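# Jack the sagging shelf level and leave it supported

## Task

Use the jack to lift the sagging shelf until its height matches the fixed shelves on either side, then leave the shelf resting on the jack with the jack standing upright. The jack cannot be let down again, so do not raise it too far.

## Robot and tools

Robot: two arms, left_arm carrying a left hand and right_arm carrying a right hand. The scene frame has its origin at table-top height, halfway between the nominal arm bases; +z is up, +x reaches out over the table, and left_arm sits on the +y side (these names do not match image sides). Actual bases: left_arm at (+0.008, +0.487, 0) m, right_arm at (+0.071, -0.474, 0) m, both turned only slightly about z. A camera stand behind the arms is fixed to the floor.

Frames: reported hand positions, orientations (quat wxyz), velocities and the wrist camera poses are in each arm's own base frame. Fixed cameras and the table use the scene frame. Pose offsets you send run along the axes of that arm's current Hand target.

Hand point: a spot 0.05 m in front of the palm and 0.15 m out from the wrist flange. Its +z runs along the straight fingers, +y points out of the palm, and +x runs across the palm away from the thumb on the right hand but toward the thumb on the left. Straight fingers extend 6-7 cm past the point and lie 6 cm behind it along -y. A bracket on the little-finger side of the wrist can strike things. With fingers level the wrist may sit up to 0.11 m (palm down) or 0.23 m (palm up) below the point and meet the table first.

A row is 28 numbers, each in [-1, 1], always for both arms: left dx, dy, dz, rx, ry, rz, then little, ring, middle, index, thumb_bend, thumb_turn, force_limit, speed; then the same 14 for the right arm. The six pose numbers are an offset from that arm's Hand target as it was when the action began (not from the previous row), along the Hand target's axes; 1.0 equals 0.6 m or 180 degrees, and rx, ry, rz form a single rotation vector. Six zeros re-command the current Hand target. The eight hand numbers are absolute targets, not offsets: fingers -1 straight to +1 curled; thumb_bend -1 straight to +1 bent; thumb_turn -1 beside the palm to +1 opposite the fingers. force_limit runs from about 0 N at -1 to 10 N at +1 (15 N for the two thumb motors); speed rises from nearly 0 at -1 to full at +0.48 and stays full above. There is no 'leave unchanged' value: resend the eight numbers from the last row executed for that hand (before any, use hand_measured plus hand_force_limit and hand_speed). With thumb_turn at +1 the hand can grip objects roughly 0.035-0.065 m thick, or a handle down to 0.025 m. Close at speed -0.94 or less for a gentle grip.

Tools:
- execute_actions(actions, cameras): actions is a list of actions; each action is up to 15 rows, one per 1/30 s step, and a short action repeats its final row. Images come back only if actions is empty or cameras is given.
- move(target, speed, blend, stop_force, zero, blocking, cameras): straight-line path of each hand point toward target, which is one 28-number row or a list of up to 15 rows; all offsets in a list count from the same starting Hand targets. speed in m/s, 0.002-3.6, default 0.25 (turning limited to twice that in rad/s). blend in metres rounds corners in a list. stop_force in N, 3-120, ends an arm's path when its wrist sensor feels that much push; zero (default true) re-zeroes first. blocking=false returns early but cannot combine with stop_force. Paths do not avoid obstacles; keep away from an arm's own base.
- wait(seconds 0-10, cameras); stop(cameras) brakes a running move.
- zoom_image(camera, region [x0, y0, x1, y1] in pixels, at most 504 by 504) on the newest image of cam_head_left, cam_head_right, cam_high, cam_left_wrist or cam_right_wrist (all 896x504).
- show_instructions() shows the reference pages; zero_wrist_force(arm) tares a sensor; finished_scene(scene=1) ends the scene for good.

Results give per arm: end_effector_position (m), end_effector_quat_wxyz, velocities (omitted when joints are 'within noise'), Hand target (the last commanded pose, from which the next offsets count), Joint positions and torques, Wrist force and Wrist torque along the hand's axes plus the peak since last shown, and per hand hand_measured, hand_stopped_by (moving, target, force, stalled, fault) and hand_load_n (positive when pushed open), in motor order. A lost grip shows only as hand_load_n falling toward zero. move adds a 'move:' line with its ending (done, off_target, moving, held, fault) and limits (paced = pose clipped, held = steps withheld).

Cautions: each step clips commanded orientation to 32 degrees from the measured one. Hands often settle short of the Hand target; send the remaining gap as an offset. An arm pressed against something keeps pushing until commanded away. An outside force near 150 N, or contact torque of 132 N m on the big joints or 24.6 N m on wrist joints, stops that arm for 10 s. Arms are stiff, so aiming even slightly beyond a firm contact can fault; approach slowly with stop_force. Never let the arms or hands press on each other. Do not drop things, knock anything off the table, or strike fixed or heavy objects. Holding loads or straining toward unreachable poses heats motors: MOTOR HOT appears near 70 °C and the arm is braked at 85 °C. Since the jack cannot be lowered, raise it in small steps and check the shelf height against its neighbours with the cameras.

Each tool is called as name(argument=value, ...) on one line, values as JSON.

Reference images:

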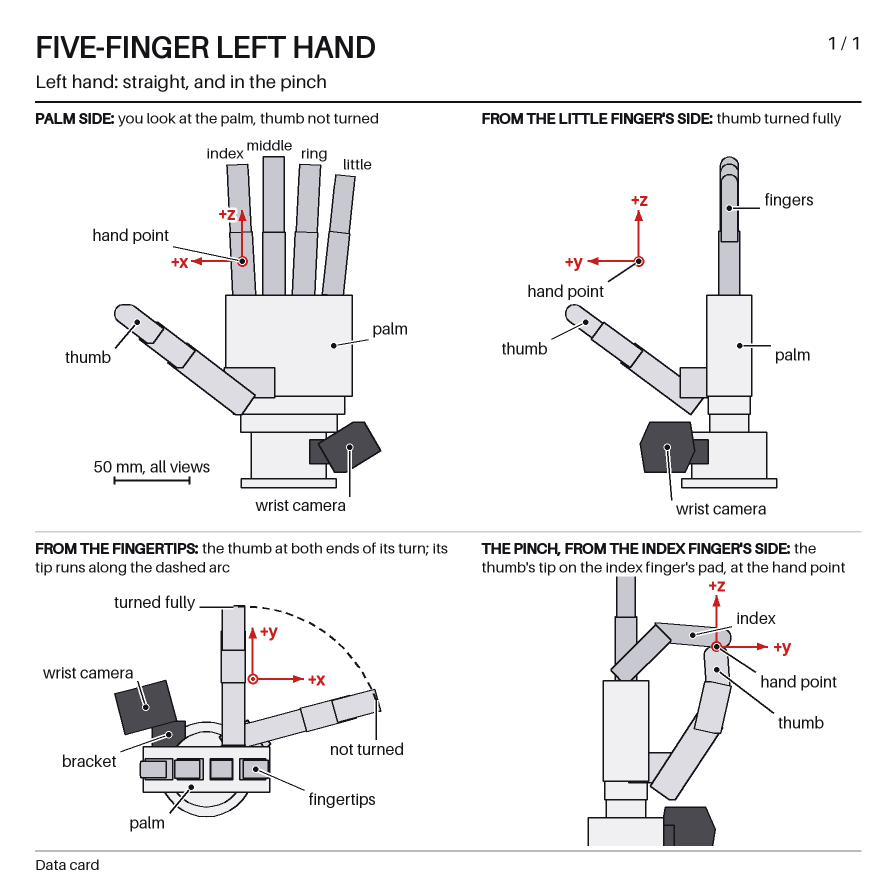

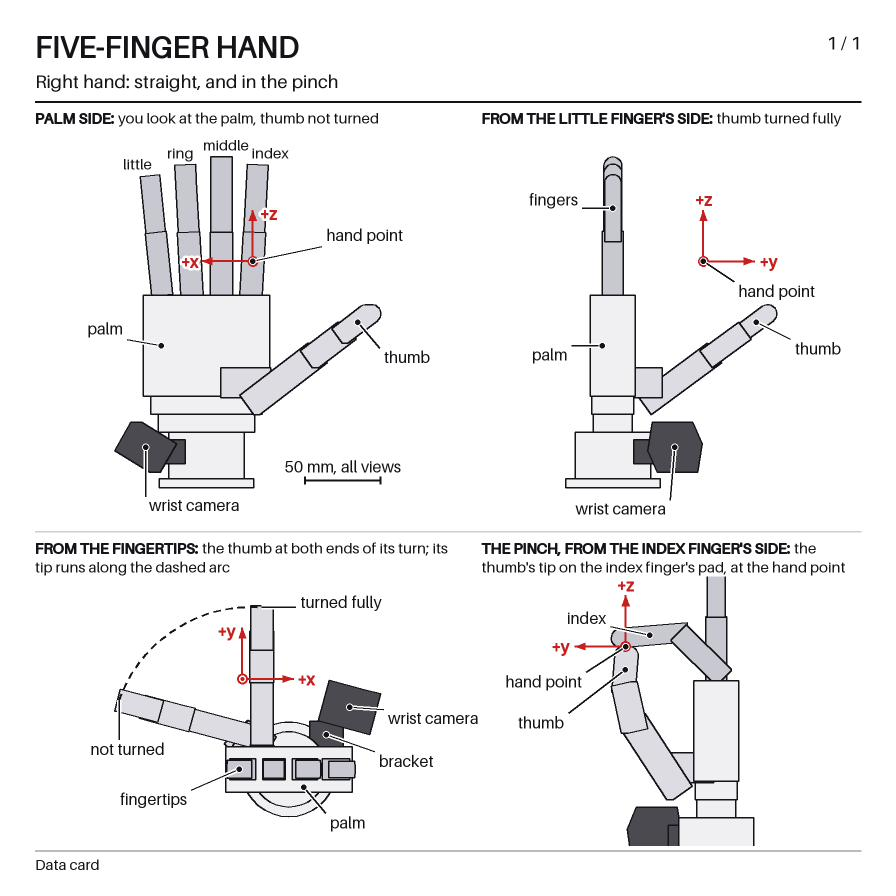

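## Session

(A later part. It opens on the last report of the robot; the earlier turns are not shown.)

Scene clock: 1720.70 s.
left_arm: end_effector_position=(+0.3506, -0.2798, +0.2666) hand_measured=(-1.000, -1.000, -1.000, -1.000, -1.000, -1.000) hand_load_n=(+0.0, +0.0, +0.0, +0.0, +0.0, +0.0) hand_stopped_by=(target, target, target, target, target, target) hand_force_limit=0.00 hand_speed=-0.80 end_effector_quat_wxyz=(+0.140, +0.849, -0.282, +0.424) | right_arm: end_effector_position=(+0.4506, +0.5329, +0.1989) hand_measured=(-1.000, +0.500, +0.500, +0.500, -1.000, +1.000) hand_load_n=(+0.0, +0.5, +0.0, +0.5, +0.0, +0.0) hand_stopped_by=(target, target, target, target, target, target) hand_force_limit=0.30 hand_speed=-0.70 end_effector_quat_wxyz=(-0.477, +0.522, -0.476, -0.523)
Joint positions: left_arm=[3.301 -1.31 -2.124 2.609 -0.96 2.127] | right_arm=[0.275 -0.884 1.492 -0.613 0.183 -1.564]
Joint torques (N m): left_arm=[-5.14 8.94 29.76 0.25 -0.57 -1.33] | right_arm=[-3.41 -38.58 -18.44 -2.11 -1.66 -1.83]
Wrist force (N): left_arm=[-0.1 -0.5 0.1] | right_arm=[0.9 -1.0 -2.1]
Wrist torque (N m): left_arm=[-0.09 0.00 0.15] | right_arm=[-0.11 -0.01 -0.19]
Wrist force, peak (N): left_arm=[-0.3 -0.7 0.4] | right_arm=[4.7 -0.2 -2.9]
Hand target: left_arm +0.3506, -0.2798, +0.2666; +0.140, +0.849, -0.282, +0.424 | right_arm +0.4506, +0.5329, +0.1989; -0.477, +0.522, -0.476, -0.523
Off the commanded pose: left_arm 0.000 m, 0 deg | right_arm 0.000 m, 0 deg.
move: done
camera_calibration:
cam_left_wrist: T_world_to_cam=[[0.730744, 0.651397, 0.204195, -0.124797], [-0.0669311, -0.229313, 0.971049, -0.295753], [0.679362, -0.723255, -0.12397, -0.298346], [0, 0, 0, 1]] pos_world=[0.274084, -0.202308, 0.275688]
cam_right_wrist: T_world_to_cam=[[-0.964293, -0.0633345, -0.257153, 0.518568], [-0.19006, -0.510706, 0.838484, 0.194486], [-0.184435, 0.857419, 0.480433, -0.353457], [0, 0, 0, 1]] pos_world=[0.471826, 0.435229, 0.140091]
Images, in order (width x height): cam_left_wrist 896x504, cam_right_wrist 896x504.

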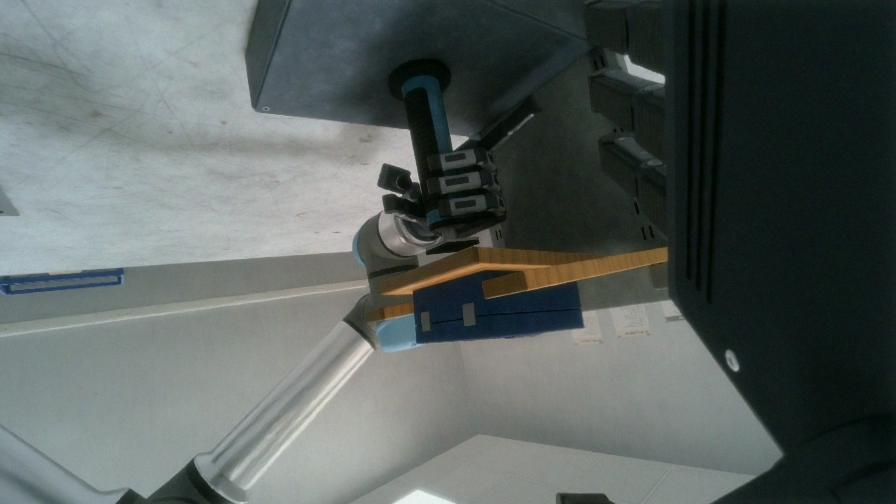

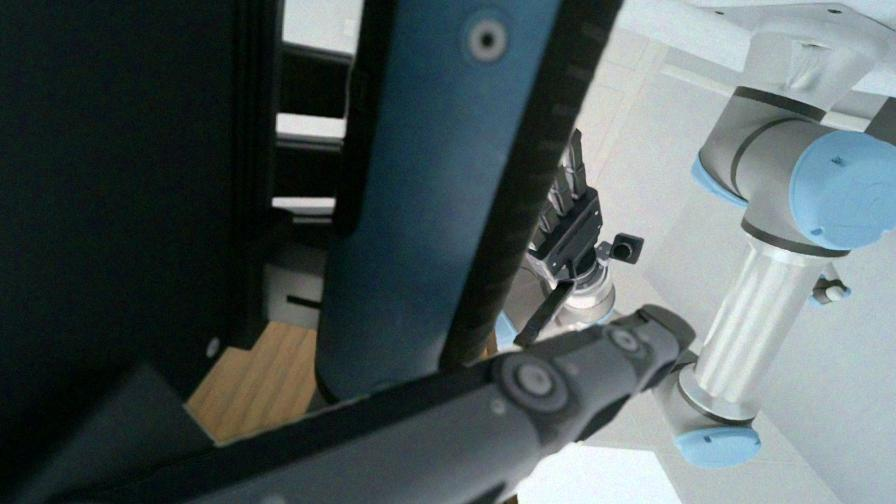

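move(target=[[0,0,0,0,0,0,-1,-1,-1,-1,-1,-1,0,-0.8, 0,0,0,0,0,0,-1,0.2,0.2,0.2,-1,1,0.3,-0.7]], cameras=["cam_left_wrist","cam_right_wrist"])

zoom_image(camera="cam_left_wrist", region=[340, 80, 560, 300])

zoom_image(camera="cam_right_wrist", region=[200, 180, 440, 420])

Scene clock: 1727.27 s.
left_arm: end_effector_position=(+0.3506, -0.2798, +0.2666) hand_measured=(-1.000, -1.000, -1.000, -1.000, -1.000, -1.000) hand_load_n=(+0.0, +0.0, +0.0, +0.0, +0.0, +0.0) hand_stopped_by=(target, target, target, target, target, target) hand_force_limit=0.00 hand_speed=-0.80 end_effector_quat_wxyz=(+0.140, +0.849, -0.282, +0.424) | right_arm: end_effector_position=(+0.4506, +0.5329, +0.1989) hand_measured=(-1.000, +0.200, +0.200, +0.200, -1.000, +1.000) hand_load_n=(+0.0, +0.0, +0.0, +0.0, +0.0, -0.5) hand_stopped_by=(target, target, target, target, target, target) hand_force_limit=0.30 hand_speed=-0.70 end_effector_quat_wxyz=(-0.477, +0.522, -0.476, -0.523)
Joint positions: left_arm=[3.301 -1.31 -2.124 2.609 -0.96 2.127] | right_arm=[0.275 -0.884 1.492 -0.613 0.183 -1.564]
Joint torques (N m): left_arm=[-5.15 8.79 29.66 0.29 -0.61 -1.35] | right_arm=[-3.85 -39.37 -20.36 -1.94 -1.79 -1.69]
Wrist force (N): left_arm=[-0.3 -0.4 0.2] | right_arm=[0.8 -1.2 -2.5]
Wrist torque (N m): left_arm=[-0.07 0.03 0.14] | right_arm=[-0.14 0.03 -0.21]
Wrist force, peak (N): left_arm=[-0.4 -0.5 0.5] | right_arm=[0.8 -1.0 -2.9]
Hand target: left_arm +0.3506, -0.2798, +0.2666; +0.140, +0.849, -0.282, +0.424 | right_arm +0.4506, +0.5329, +0.1989; -0.477, +0.522, -0.476, -0.523
Off the commanded pose: left_arm 0.000 m, 0 deg | right_arm 0.000 m, 0 deg.
move: done
camera_calibration:
cam_left_wrist: T_world_to_cam=[[0.730744, 0.651397, 0.204195, -0.124797], [-0.0669311, -0.229313, 0.971049, -0.295753], [0.679362, -0.723255, -0.12397, -0.298346], [0, 0, 0, 1]] pos_world=[0.274084, -0.202308, 0.275688]
cam_right_wrist: T_world_to_cam=[[-0.964293, -0.0633345, -0.257153, 0.518568], [-0.19006, -0.510706, 0.838484, 0.194486], [-0.184435, 0.857419, 0.480433, -0.353457], [0, 0, 0, 1]] pos_world=[0.471826, 0.435229, 0.140091]
Images, in order (width x height): cam_left_wrist 896x504, cam_right_wrist 896x504.

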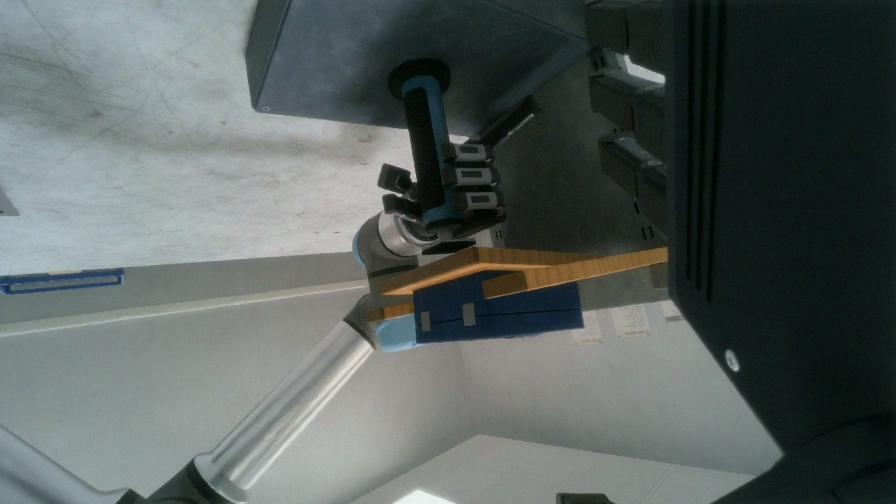

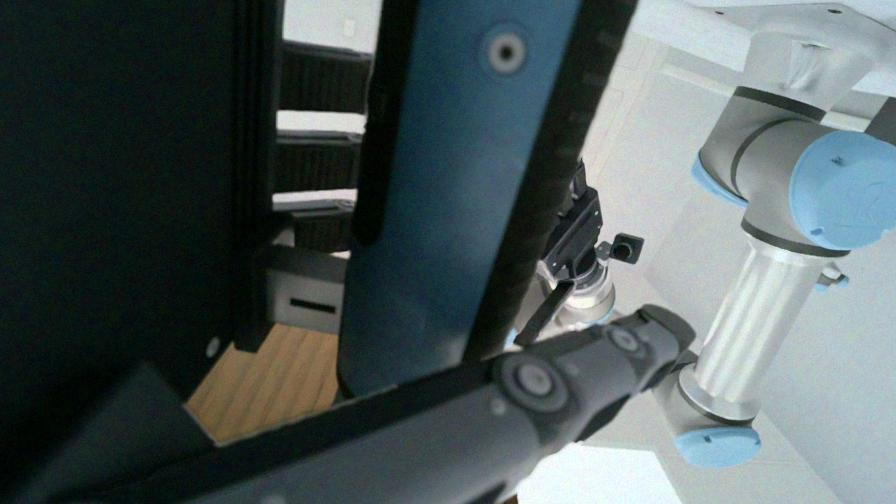

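Scaled by 2.291.

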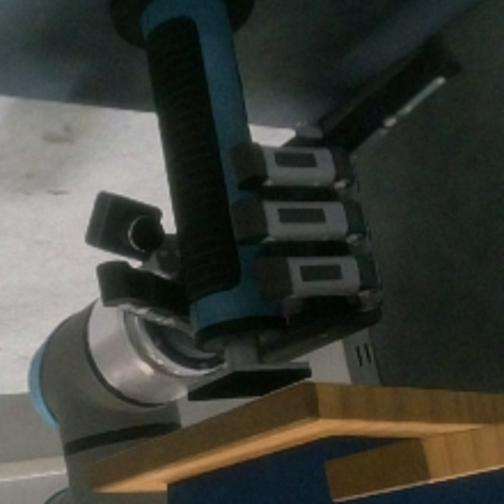

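Scaled by 2.100.

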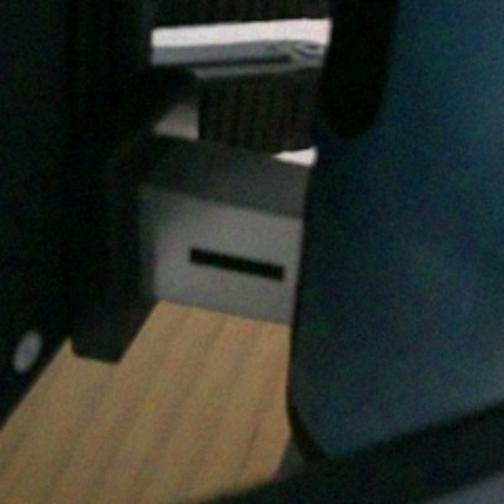

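move(target=[[0,0,0,0,0,0,-1,-1,-1,-1,-1,-1,0,-0.8, 0,0,0,0,0,0,-1,0.56,0.56,0.56,-0.6,1,0.4,-0.65],[0,0,0,0,0,0,-1,-1,-1,-1,-1,-1,0,-0.8, 0,0,0,0,0,0,-1,0.2,0.2,0.2,-1,1,0.4,-0.65]], cameras=["cam_left_wrist","cam_right_wrist"])

zoom_image(camera="cam_left_wrist", region=[340, 80, 560, 300])

Scene clock: 1749.87 s.
left_arm: end_effector_position=(+0.3506, -0.2798, +0.2666) hand_measured=(-1.000, -1.000, -1.000, -1.000, -1.000, -1.000) hand_load_n=(+0.0, +0.0, +0.0, +0.0, +0.0, +0.0) hand_stopped_by=(target, target, target, target, target, target) hand_force_limit=0.00 hand_speed=-0.80 end_effector_quat_wxyz=(+0.140, +0.849, -0.282, +0.424) | right_arm: end_effector_position=(+0.4506, +0.5329, +0.1989) hand_measured=(-1.000, +0.200, +0.200, +0.200, -1.000, +1.000) hand_load_n=(+0.0, +0.0, +0.0, +0.0, +0.0, -0.5) hand_stopped_by=(target, target, target, target, target, target) hand_force_limit=0.40 hand_speed=-0.65 end_effector_quat_wxyz=(-0.477, +0.522, -0.476, -0.523)
Joint positions: left_arm=[3.301 -1.31 -2.124 2.609 -0.96 2.127] | right_arm=[0.275 -0.884 1.492 -0.613 0.183 -1.564]
Joint torques (N m): left_arm=[-4.64 8.81 29.35 0.28 -0.7 -1.33] | right_arm=[-3.4 -41.34 -22.25 -1.6 0.8 -1.41]
Wrist force (N): left_arm=[0.0 -0.5 0.4] | right_arm=[0.7 -0.7 -2.6]
Wrist torque (N m): left_arm=[-0.11 -0.01 0.16] | right_arm=[-0.07 0.04 -0.19]
Wrist force, peak (N): left_arm=[-0.1 -0.8 0.4] | right_arm=[-2.7 1.3 -4.0]
Hand target: left_arm +0.3506, -0.2798, +0.2666; +0.140, +0.849, -0.282, +0.424 | right_arm +0.4506, +0.5329, +0.1989; -0.477, +0.522, -0.476, -0.523
Off the commanded pose: left_arm 0.000 m, 0 deg | right_arm 0.000 m, 0 deg.
move: done
camera_calibration:
cam_left_wrist: T_world_to_cam=[[0.730744, 0.651397, 0.204195, -0.124797], [-0.0669311, -0.229313, 0.971049, -0.295753], [0.679362, -0.723255, -0.12397, -0.298346], [0, 0, 0, 1]] pos_world=[0.274084, -0.202308, 0.275688]
cam_right_wrist: T_world_to_cam=[[-0.964293, -0.0633345, -0.257153, 0.518568], [-0.19006, -0.510706, 0.838484, 0.194486], [-0.184435, 0.857419, 0.480433, -0.353457], [0, 0, 0, 1]] pos_world=[0.471826, 0.435229, 0.140091]
Images, in order (width x height): cam_left_wrist 896x504, cam_right_wrist 896x504.

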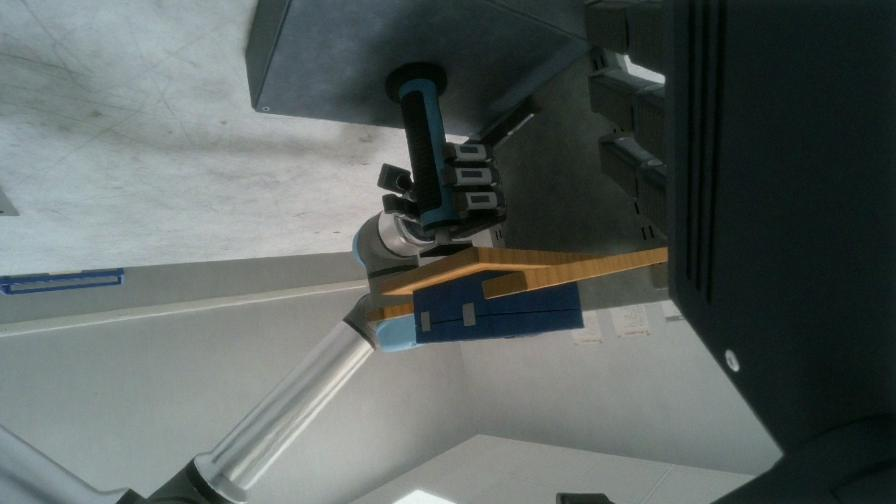

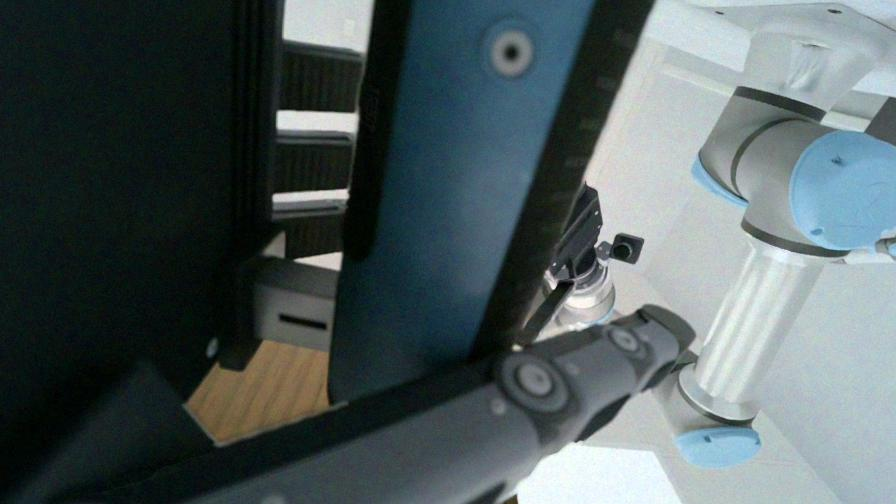

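Scaled by 2.291.

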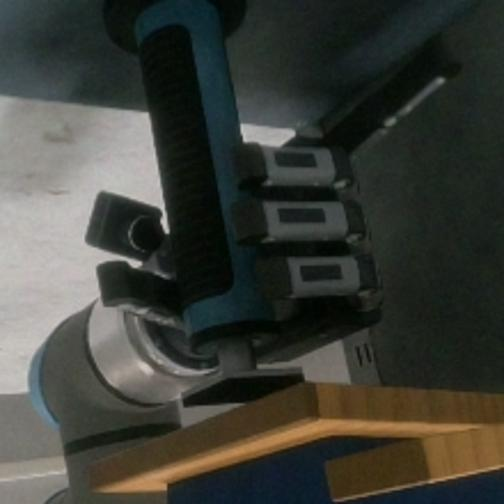

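move(target=[[0,0,0,0,0,0,-1,-1,-1,-1,-1,-1,0,-0.8, 0,0,0,0,0,0,-1,0.56,0.56,0.56,-0.6,1,0.4,-0.6],[0,0,0,0,0,0,-1,-1,-1,-1,-1,-1,0,-0.8, 0,0,0,0,0,0,-1,0.2,0.2,0.2,-0.9,1,0.4,-0.6],[0,0,0,0,0,0,-1,-1,-1,-1,-1,-1,0,-0.8, 0,0,0,0,0,0,-1,0.56,0.56,0.56,-0.6,1,0.4,-0.6],[0,0,0,0,0,0,-1,-1,-1,-1,-1,-1,0,-0.8, 0,0,0,0,0,0,-1,0.2,0.2,0.2,-0.9,1,0.4,-0.6]], cameras=["cam_left_wrist","cam_right_wrist"])

zoom_image(camera="cam_left_wrist", region=[340, 80, 560, 300])

Scene clock: 1765.97 s.
left_arm: end_effector_position=(+0.3506, -0.2798, +0.2666) hand_measured=(-1.000, -1.000, -1.000, -1.000, -1.000, -1.000) hand_load_n=(+0.0, +0.0, +0.0, +0.0, +0.0, +0.0) hand_stopped_by=(target, target, target, target, target, target) hand_force_limit=0.00 hand_speed=-0.80 end_effector_quat_wxyz=(+0.140, +0.849, -0.282, +0.424) | right_arm: end_effector_position=(+0.4506, +0.5329, +0.1989) hand_measured=(-1.000, +0.200, +0.200, +0.200, -0.900, +1.000) hand_load_n=(-0.5, +0.0, +0.0, +0.0, +0.0, +0.0) hand_stopped_by=(target, target, target, target, target, target) hand_force_limit=0.40 hand_speed=-0.60 end_effector_quat_wxyz=(-0.477, +0.522, -0.476, -0.523)
Joint positions: left_arm=[3.301 -1.31 -2.124 2.609 -0.96 2.127] | right_arm=[0.275 -0.884 1.492 -0.613 0.183 -1.564]
Joint torques (N m): left_arm=[-5.15 9.04 29.48 0.23 -0.67 -1.29] | right_arm=[-3.67 -44.65 -23.22 -1.57 -0.59 -1.53]
Wrist force (N): left_arm=[-0.4 -0.6 0.3] | right_arm=[0.8 -0.9 -2.9]
Wrist torque (N m): left_arm=[-0.13 0.05 0.14] | right_arm=[-0.09 0.04 -0.20]
Wrist force, peak (N): left_arm=[-0.2 -0.7 0.4] | right_arm=[-2.4 1.1 -3.6]
Hand target: left_arm +0.3506, -0.2798, +0.2666; +0.140, +0.849, -0.282, +0.424 | right_arm +0.4506, +0.5329, +0.1989; -0.477, +0.522, -0.476, -0.523
Off the commanded pose: left_arm 0.000 m, 0 deg | right_arm 0.000 m, 0 deg.
move: done
camera_calibration:
cam_left_wrist: T_world_to_cam=[[0.730744, 0.651397, 0.204195, -0.124797], [-0.0669311, -0.229313, 0.971049, -0.295753], [0.679362, -0.723255, -0.12397, -0.298346], [0, 0, 0, 1]] pos_world=[0.274084, -0.202308, 0.275688]
cam_right_wrist: T_world_to_cam=[[-0.964311, -0.0632515, -0.257107, 0.518534], [-0.190064, -0.51069, 0.838493, 0.194479], [-0.184338, 0.857435, 0.480442, -0.353511], [0, 0, 0, 1]] pos_world=[0.471826, 0.435229, 0.140091]
Images, in order (width x height): cam_left_wrist 896x504, cam_right_wrist 896x504.

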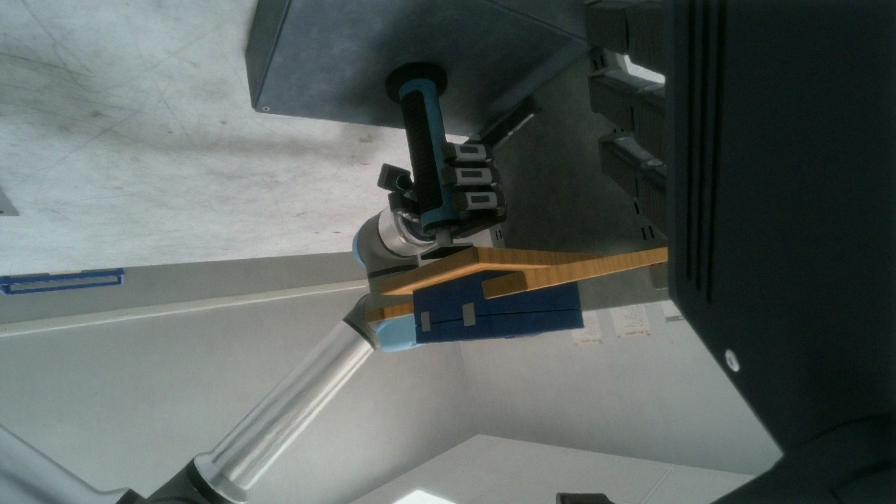

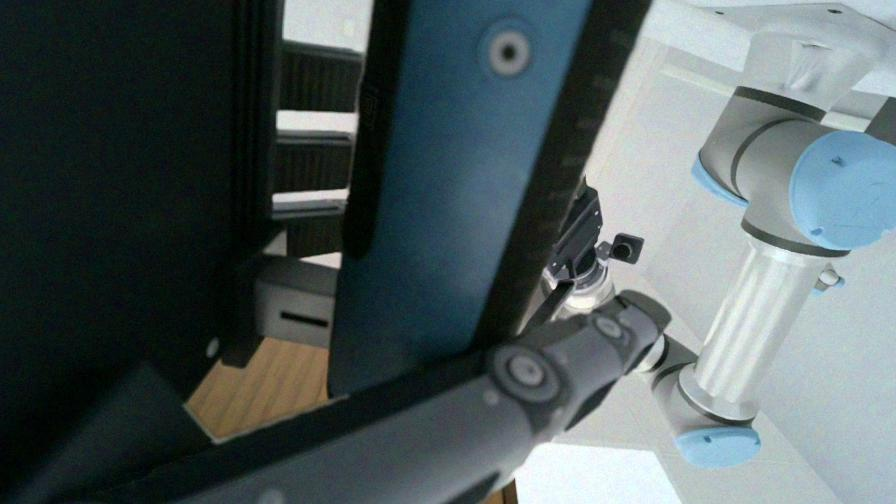

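Scaled by 2.291.

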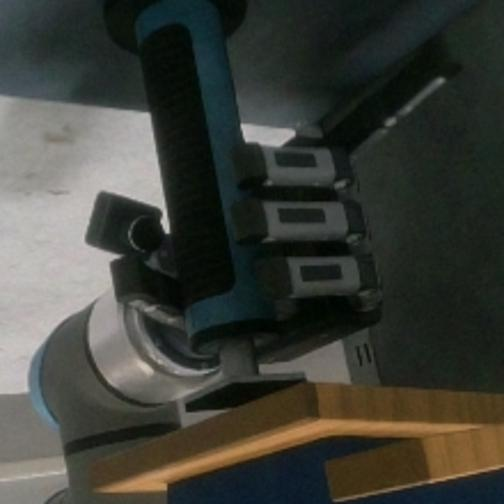

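move(target=[[0,0,0,0,0,0,-1,-1,-1,-1,-1,-1,0,-0.8, 0,0,0,0,0,0,-1,0.56,0.56,0.56,-0.6,1,0.4,-0.6]], cameras=["cam_left_wrist","cam_right_wrist"])

zoom_image(camera="cam_left_wrist", region=[340, 80, 560, 300])

zoom_image(camera="cam_right_wrist", region=[200, 180, 440, 420])

Scene clock: 1772.50 s.
left_arm: end_effector_position=(+0.3506, -0.2798, +0.2666) hand_measured=(-1.000, -1.000, -1.000, -1.000, -1.000, -1.000) hand_load_n=(+0.0, +0.0, +0.0, +0.0, +0.0, +0.0) hand_stopped_by=(target, target, target, target, target, target) hand_force_limit=0.00 hand_speed=-0.80 end_effector_quat_wxyz=(+0.140, +0.849, -0.282, +0.424) | right_arm: end_effector_position=(+0.4506, +0.5329, +0.1989) hand_measured=(-1.000, +0.558, +0.554, +0.526, -0.626, +1.000) hand_load_n=(+0.0, +5.0, +7.5, +0.0, +12.0, +4.5) hand_stopped_by=(target, target, force, force, force, target) hand_force_limit=0.40 hand_speed=-0.60 end_effector_quat_wxyz=(-0.477, +0.522, -0.476, -0.523)
Joint positions: left_arm=[3.301 -1.31 -2.124 2.609 -0.96 2.127] | right_arm=[0.275 -0.884 1.492 -0.613 0.183 -1.564]
Joint torques (N m): left_arm=[-5.3 9.17 28.75 0.26 -0.63 -1.35] | right_arm=[-3.51 -46.73 -22.15 -1.36 -1.06 -1.66]
Wrist force (N): left_arm=[-0.1 -0.3 0.2] | right_arm=[-0.2 1.5 -2.5]
Wrist torque (N m): left_arm=[-0.08 0.01 0.15] | right_arm=[-0.04 -0.04 0.00]
Wrist force, peak (N): left_arm=[-0.3 -0.7 0.4] | right_arm=[-0.1 -1.0 -3.5]
Hand target: left_arm +0.3506, -0.2798, +0.2666; +0.140, +0.849, -0.282, +0.424 | right_arm +0.4506, +0.5329, +0.1989; -0.477, +0.522, -0.476, -0.523
Off the commanded pose: left_arm 0.000 m, 0 deg | right_arm 0.000 m, 0 deg.
move: done
camera_calibration:
cam_left_wrist: T_world_to_cam=[[0.730744, 0.651397, 0.204195, -0.124797], [-0.0669311, -0.229313, 0.971049, -0.295753], [0.679362, -0.723255, -0.12397, -0.298346], [0, 0, 0, 1]] pos_world=[0.274084, -0.202308, 0.275688]
cam_right_wrist: T_world_to_cam=[[-0.964293, -0.0633345, -0.257153, 0.518568], [-0.19006, -0.510706, 0.838484, 0.194486], [-0.184435, 0.857419, 0.480433, -0.353457], [0, 0, 0, 1]] pos_world=[0.471826, 0.435229, 0.140091]
Images, in order (width x height): cam_left_wrist 896x504, cam_right_wrist 896x504.

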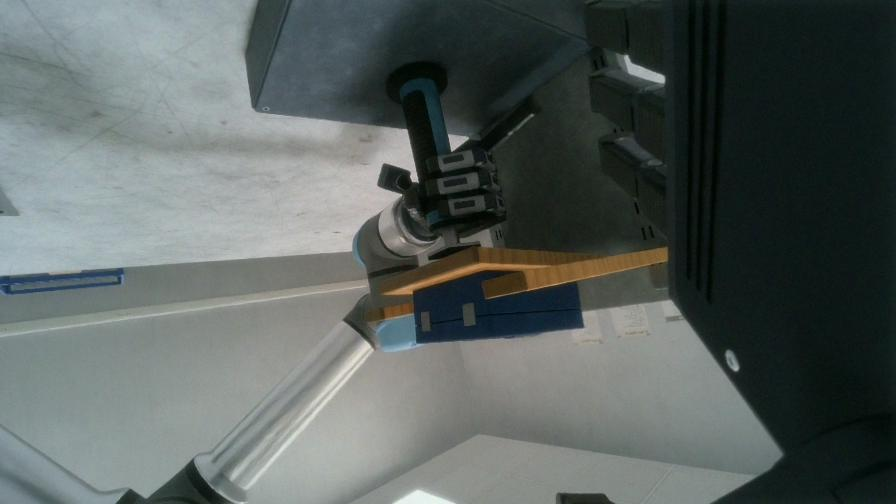

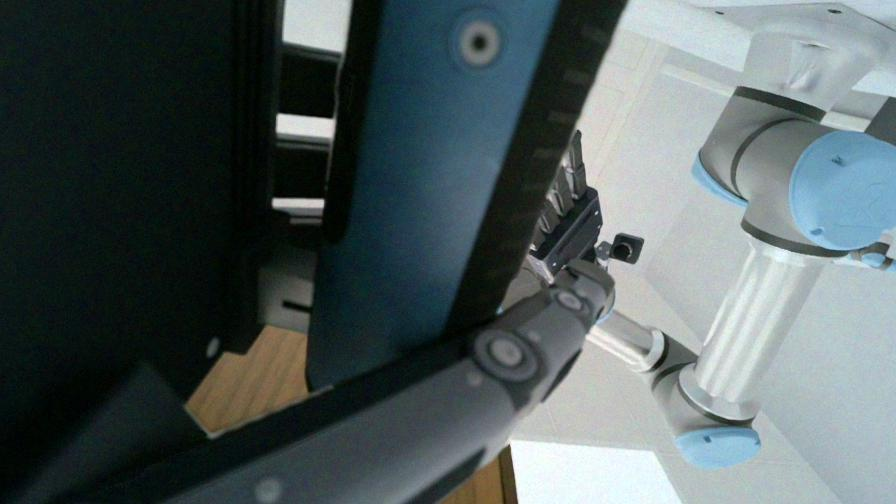

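Scaled by 2.291.

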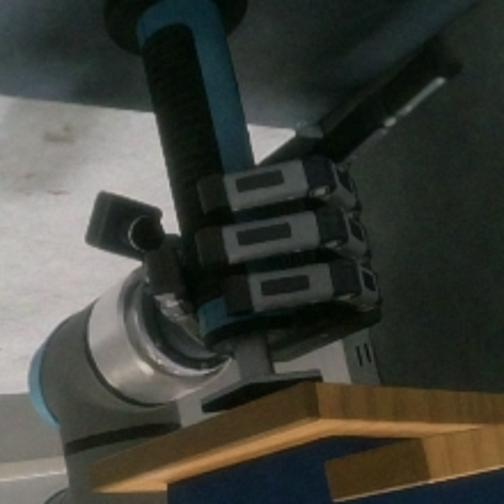

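Scaled by 2.100.

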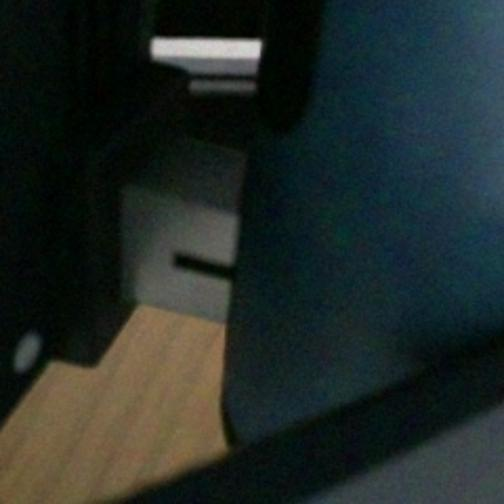

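move(target=[[0,0,0,0,0,0,-1,-1,-1,-1,-1,-1,0,-0.8, 0,0,0,0,0,0,-1,0.2,0.2,0.2,-0.9,1,0.4,-0.5],[0,0,0,0,0,0,-1,-1,-1,-1,-1,-1,0,-0.8, 0,0,0,0,0,0,-1,0.56,0.56,0.56,-0.6,1,0.4,-0.5],[0,0,0,0,0,0,-1,-1,-1,-1,-1,-1,0,-0.8, 0,0,0,0,0,0,-1,0.2,0.2,0.2,-0.9,1,0.4,-0.5],[0,0,0,0,0,0,-1,-1,-1,-1,-1,-1,0,-0.8, 0,0,0,0,0,0,-1,0.56,0.56,0.56,-0.6,1,0.4,-0.5],[0,0,0,0,0,0,-1,-1,-1,-1,-1,-1,0,-0.8, 0,0,0,0,0,0,-1,0.2,0.2,0.2,-0.9,1,0.4,-0.5],[0,0,0,0,0,0,-1,-1,-1,-1,-1,-1,0,-0.8, 0,0,0,0,0,0,-1,0.56,0.56,0.56,-0.6,1,0.4,-0.5],[0,0,0,0,0,0,-1,-1,-1,-1,-1,-1,0,-0.8, 0,0,0,0,0,0,-1,0.2,0.2,0.2,-0.9,1,0.4,-0.5]], cameras=["cam_left_wrist","cam_right_wrist"])

zoom_image(camera="cam_left_wrist", region=[340, 80, 560, 300])

zoom_image(camera="cam_left_wrist", region=[400, 200, 490, 290])

Scene clock: 1803.63 s.
left_arm: end_effector_position=(+0.3506, -0.2798, +0.2666) hand_measured=(-1.000, -1.000, -1.000, -1.000, -1.000, -1.000) hand_load_n=(+0.0, +0.0, +0.0, +0.0, +0.0, +0.0) hand_stopped_by=(target, target, target, target, target, target) hand_force_limit=0.00 hand_speed=-0.80 end_effector_quat_wxyz=(+0.140, +0.849, -0.282, +0.424) | right_arm: end_effector_position=(+0.4506, +0.5329, +0.1989) hand_measured=(-1.000, +0.200, +0.200, +0.200, -0.900, +1.000) hand_load_n=(+0.0, +0.0, +0.0, +0.0, +0.0, +0.0) hand_stopped_by=(target, target, target, target, target, target) hand_force_limit=0.40 hand_speed=-0.50 end_effector_quat_wxyz=(-0.477, +0.522, -0.476, -0.523)
Joint positions: left_arm=[3.301 -1.31 -2.124 2.609 -0.96 2.127] | right_arm=[0.275 -0.884 1.492 -0.613 0.183 -1.564]
Joint torques (N m): left_arm=[-4.95 9.04 29.41 0.29 -0.68 -1.26] | right_arm=[-2.02 -49.82 -20.71 -0.98 -0.6 -1.49]
Wrist force (N): left_arm=[-0.1 -0.4 0.1] | right_arm=[0.8 -0.9 -3.2]
Wrist torque (N m): left_arm=[-0.09 0.00 0.16] | right_arm=[-0.08 0.06 -0.21]
Wrist force, peak (N): left_arm=[-0.2 -0.7 0.5] | right_arm=[1.7 -0.5 -3.3]
Hand target: left_arm +0.3506, -0.2798, +0.2666; +0.140, +0.849, -0.282, +0.424 | right_arm +0.4506, +0.5329, +0.1989; -0.477, +0.522, -0.476, -0.523
Off the commanded pose: left_arm 0.000 m, 0 deg | right_arm 0.000 m, 0 deg.
move: done
camera_calibration:
cam_left_wrist: T_world_to_cam=[[0.730744, 0.651397, 0.204195, -0.124797], [-0.0669311, -0.229313, 0.971049, -0.295753], [0.679362, -0.723255, -0.12397, -0.298346], [0, 0, 0, 1]] pos_world=[0.274084, -0.202308, 0.275688]
cam_right_wrist: T_world_to_cam=[[-0.964311, -0.0632515, -0.257107, 0.518534], [-0.190064, -0.51069, 0.838493, 0.194479], [-0.184338, 0.857435, 0.480442, -0.353511], [0, 0, 0, 1]] pos_world=[0.471826, 0.435229, 0.140091]
Images, in order (width x height): cam_left_wrist 896x504, cam_right_wrist 896x504.

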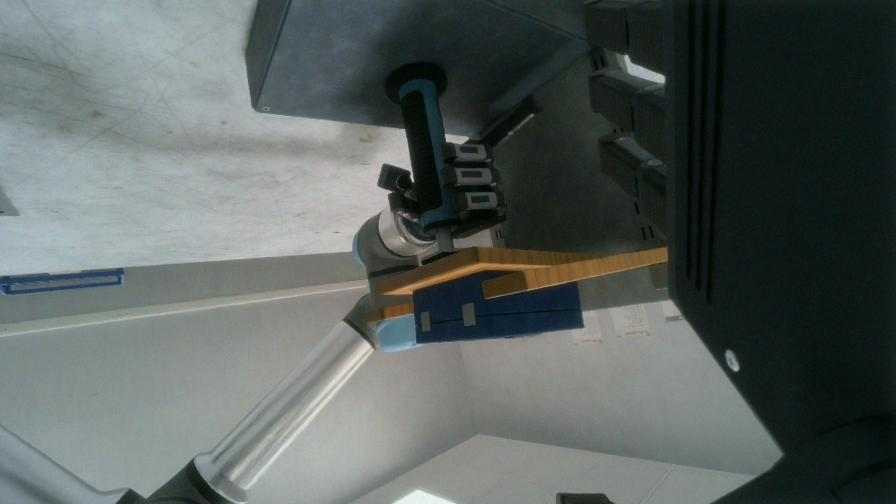

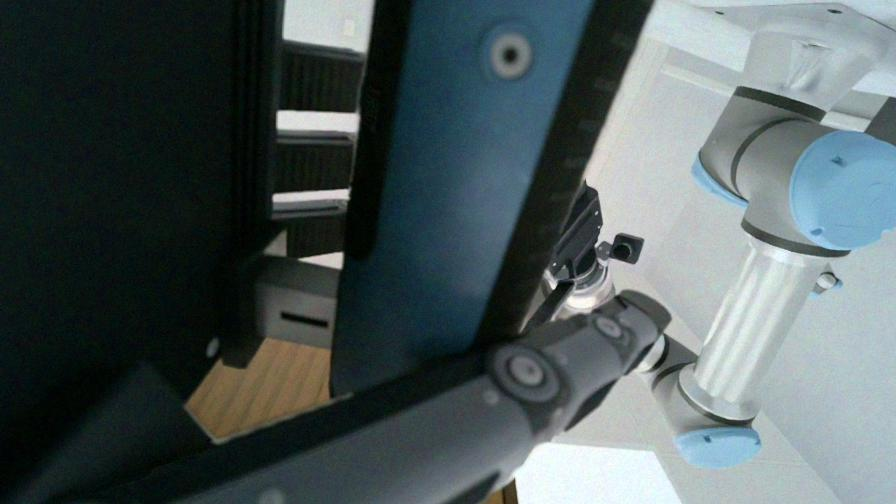

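Scaled by 2.291.

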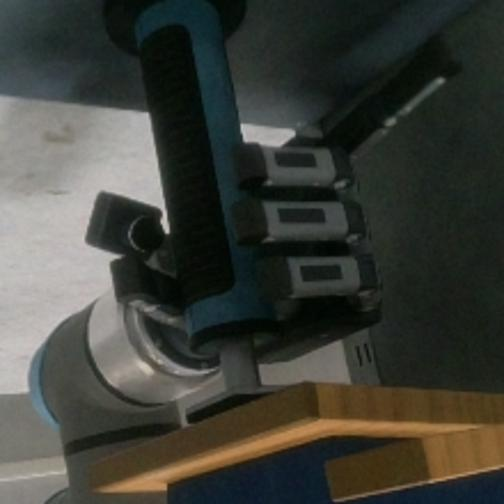

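Scaled by 5.600.

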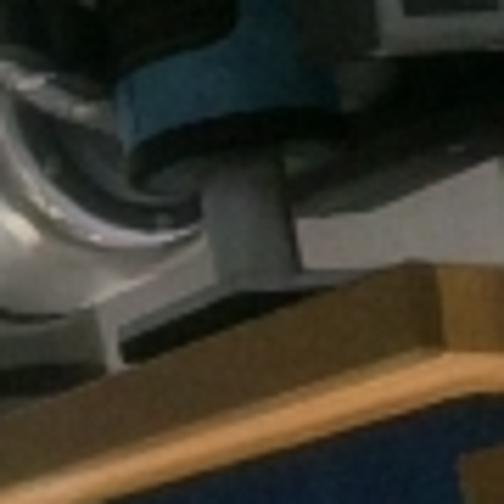

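move(target=[[0,0,0,0,0,0,-1,-1,-1,-1,-1,-1,0,-0.8, 0,0,0,0,0,0,-1,0.56,0.56,0.56,-0.6,1,0.4,-0.5],[0,0,0,0,0,0,-1,-1,-1,-1,-1,-1,0,-0.8, 0,0,0,0,0,0,-1,0.2,0.2,0.2,-0.9,1,0.4,-0.5],[0,0,0,0,0,0,-1,-1,-1,-1,-1,-1,0,-0.8, 0,0,0,0,0,0,-1,0.56,0.56,0.56,-0.6,1,0.4,-0.5],[0,0,0,0,0,0,-1,-1,-1,-1,-1,-1,0,-0.8, 0,0,0,0,0,0,-1,0.2,0.2,0.2,-0.9,1,0.4,-0.5],[0,0,0,0,0,0,-1,-1,-1,-1,-1,-1,0,-0.8, 0,0,0,0,0,0,-1,0.56,0.56,0.56,-0.6,1,0.4,-0.5],[0,0,0,0,0,0,-1,-1,-1,-1,-1,-1,0,-0.8, 0,0,0,0,0,0,-1,0.2,0.2,0.2,-0.9,1,0.4,-0.5]], cameras=["cam_left_wrist","cam_right_wrist"])

zoom_image(camera="cam_left_wrist", region=[340, 80, 560, 300])

zoom_image(camera="cam_left_wrist", region=[400, 200, 490, 290])

Scene clock: 1818.13 s.
left_arm: end_effector_position=(+0.3506, -0.2798, +0.2666) hand_measured=(-1.000, -1.000, -1.000, -1.000, -1.000, -1.000) hand_load_n=(+0.0, +0.0, +0.0, +0.0, +0.0, -0.5) hand_stopped_by=(target, target, target, target, target, target) hand_force_limit=0.00 hand_speed=-0.80 end_effector_quat_wxyz=(+0.140, +0.849, -0.282, +0.424) | right_arm: end_effector_position=(+0.4506, +0.5329, +0.1989) hand_measured=(-1.000, +0.200, +0.200, +0.200, -0.900, +1.000) hand_load_n=(+0.0, +0.0, +0.0, +0.0, +0.0, +0.0) hand_stopped_by=(target, target, target, target, target, target) hand_force_limit=0.40 hand_speed=-0.50 end_effector_quat_wxyz=(-0.477, +0.522, -0.476, -0.523)
Joint positions: left_arm=[3.301 -1.31 -2.124 2.609 -0.96 2.127] | right_arm=[0.275 -0.884 1.492 -0.613 0.183 -1.564]
Joint torques (N m): left_arm=[-5.07 8.97 29.56 0.16 -0.71 -1.29] | right_arm=[3.99 -51.36 -19.75 -0.71 -1.47 -1.42]
Wrist force (N): left_arm=[-0.1 -0.6 0.3] | right_arm=[0.9 -0.9 -3.1]
Wrist torque (N m): left_arm=[-0.12 0.01 0.16] | right_arm=[-0.09 0.03 -0.21]
Wrist force, peak (N): left_arm=[-0.2 -0.7 0.6] | right_arm=[0.8 -1.1 -3.4]
Hand target: left_arm +0.3506, -0.2798, +0.2666; +0.140, +0.849, -0.282, +0.424 | right_arm +0.4506, +0.5329, +0.1989; -0.477, +0.522, -0.476, -0.523
Off the commanded pose: left_arm 0.000 m, 0 deg | right_arm 0.000 m, 0 deg.
move: done
camera_calibration:
cam_left_wrist: T_world_to_cam=[[0.730744, 0.651397, 0.204195, -0.124797], [-0.0669311, -0.229313, 0.971049, -0.295753], [0.679362, -0.723255, -0.12397, -0.298346], [0, 0, 0, 1]] pos_world=[0.274084, -0.202308, 0.275688]
cam_right_wrist: T_world_to_cam=[[-0.964311, -0.0632515, -0.257107, 0.518534], [-0.190064, -0.51069, 0.838493, 0.194479], [-0.184338, 0.857435, 0.480442, -0.353511], [0, 0, 0, 1]] pos_world=[0.471826, 0.435229, 0.140091]
Images, in order (width x height): cam_left_wrist 896x504, cam_right_wrist 896x504.

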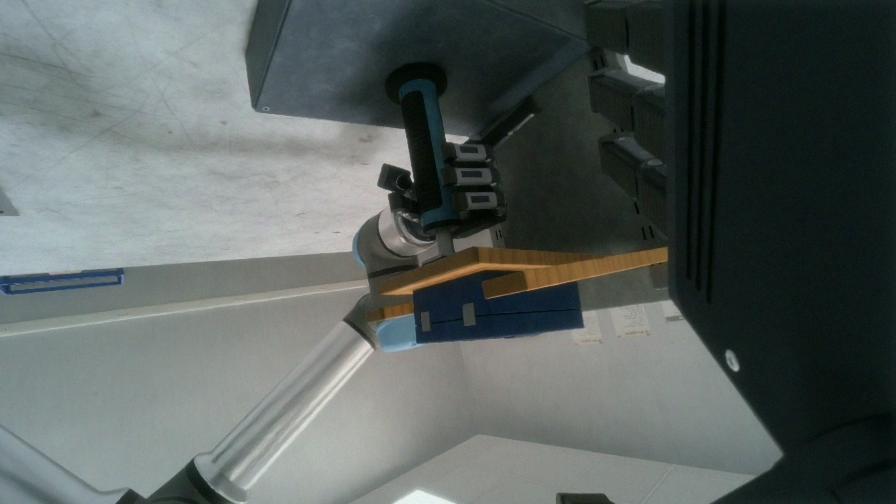

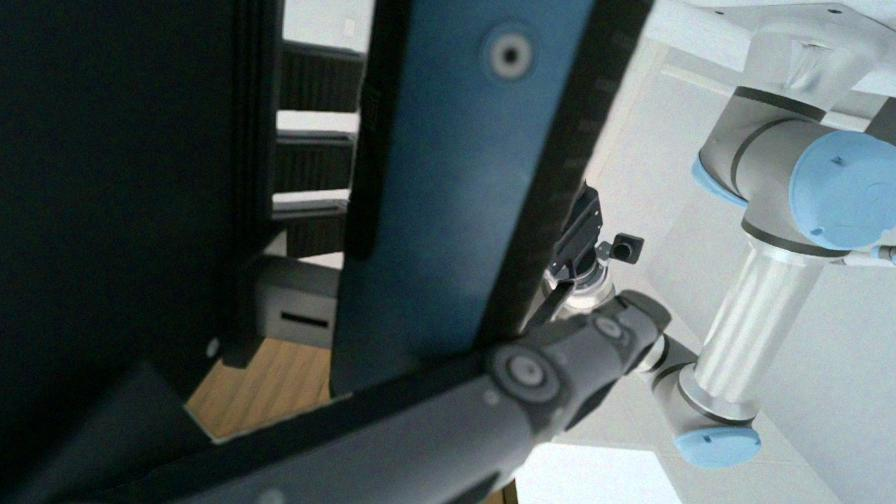

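Scaled by 2.291.

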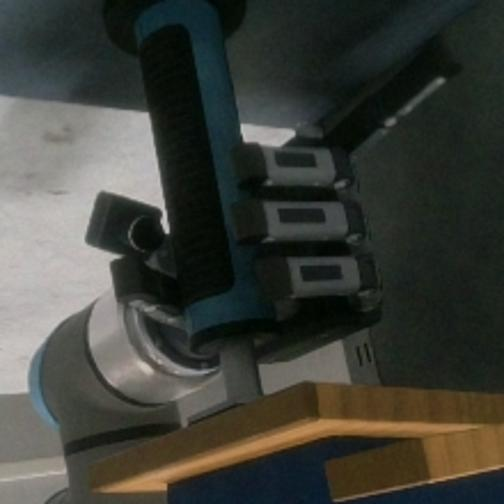

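Scaled by 5.600.

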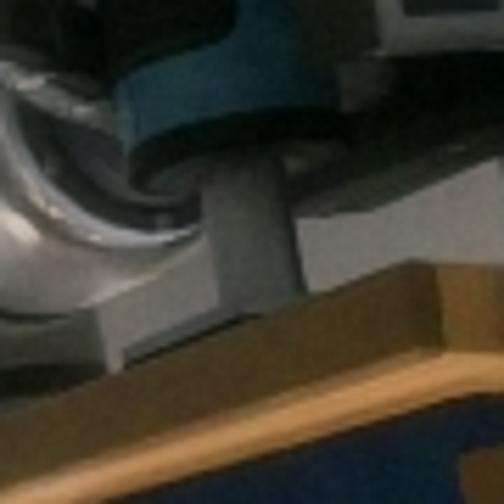

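move(target=[[0,0,0,0,0,0,-1,-1,-1,-1,-1,-1,0,-0.8, 0,0,0,0,0,0,-1,0.56,0.56,0.56,-0.6,1,0.4,-0.5],[0,0,0,0,0,0,-1,-1,-1,-1,-1,-1,0,-0.8, 0,0,0,0,0,0,-1,0.2,0.2,0.2,-0.9,1,0.4,-0.5],[0,0,0,0,0,0,-1,-1,-1,-1,-1,-1,0,-0.8, 0,0,0,0,0,0,-1,0.56,0.56,0.56,-0.6,1,0.4,-0.5],[0,0,0,0,0,0,-1,-1,-1,-1,-1,-1,0,-0.8, 0,0,0,0,0,0,-1,0.2,0.2,0.2,-0.9,1,0.4,-0.5]], cameras=["cam_left_wrist","cam_right_wrist"])

zoom_image(camera="cam_left_wrist", region=[400, 200, 490, 290])

zoom_image(camera="cam_left_wrist", region=[340, 80, 560, 300])

Scene clock: 1828.13 s.
left_arm: end_effector_position=(+0.3506, -0.2798, +0.2666) hand_measured=(-1.000, -1.000, -1.000, -1.000, -1.000, -1.000) hand_load_n=(+0.0, +0.0, +0.0, +0.0, +0.0, +0.0) hand_stopped_by=(target, target, target, target, target, target) hand_force_limit=0.00 hand_speed=-0.80 end_effector_quat_wxyz=(+0.140, +0.849, -0.282, +0.424) | right_arm: end_effector_position=(+0.4506, +0.5329, +0.1989) hand_measured=(-1.000, +0.200, +0.200, +0.200, -0.900, +1.000) hand_load_n=(+0.0, +0.0, +0.0, +0.0, +0.0, -0.5) hand_stopped_by=(target, target, target, target, target, target) hand_force_limit=0.40 hand_speed=-0.50 end_effector_quat_wxyz=(-0.477, +0.522, -0.476, -0.523)
Joint positions: left_arm=[3.301 -1.31 -2.124 2.609 -0.96 2.127] | right_arm=[0.275 -0.884 1.492 -0.613 0.184 -1.564]
Joint torques (N m): left_arm=[-4.71 8.84 29.13 0.26 -0.68 -1.22] | right_arm=[5.22 -50.39 -18.17 -0.41 -0.99 -1.49]
Wrist force (N): left_arm=[-0.3 -0.4 0.2] | right_arm=[0.9 -1.0 -3.2]
Wrist torque (N m): left_arm=[-0.08 0.03 0.14] | right_arm=[-0.10 0.05 -0.21]
Wrist force, peak (N): left_arm=[-0.1 -0.8 0.2] | right_arm=[1.7 -0.6 -3.2]
Hand target: left_arm +0.3506, -0.2798, +0.2666; +0.140, +0.849, -0.282, +0.424 | right_arm +0.4506, +0.5329, +0.1989; -0.477, +0.522, -0.476, -0.523
Off the commanded pose: left_arm 0.000 m, 0 deg | right_arm 0.000 m, 0 deg.
move: done
camera_calibration:
cam_left_wrist: T_world_to_cam=[[0.730744, 0.651397, 0.204195, -0.124797], [-0.0669311, -0.229313, 0.971049, -0.295753], [0.679362, -0.723255, -0.12397, -0.298346], [0, 0, 0, 1]] pos_world=[0.274084, -0.202308, 0.275688]
cam_right_wrist: T_world_to_cam=[[-0.964311, -0.0632515, -0.257107, 0.518534], [-0.190064, -0.51069, 0.838493, 0.194479], [-0.184338, 0.857435, 0.480442, -0.353511], [0, 0, 0, 1]] pos_world=[0.471826, 0.435229, 0.140091]
Images, in order (width x height): cam_left_wrist 896x504, cam_right_wrist 896x504.

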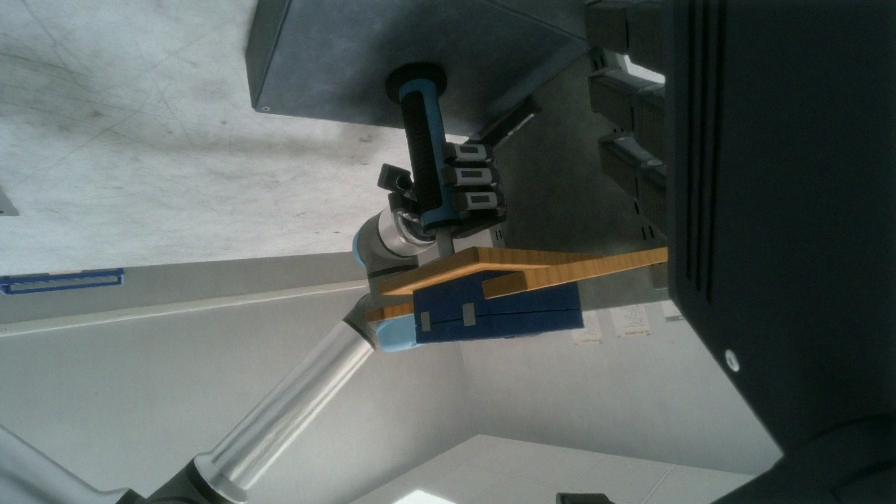

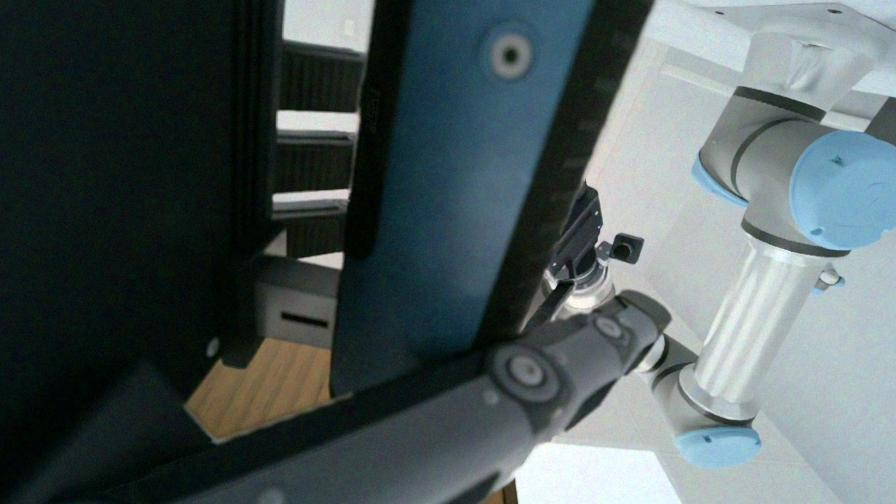

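Scaled by 5.600.

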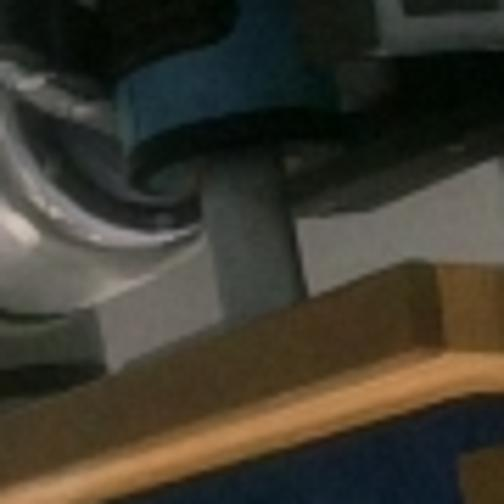

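Scaled by 2.291.

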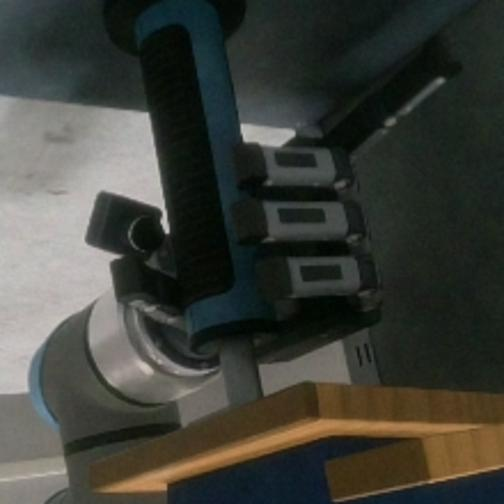

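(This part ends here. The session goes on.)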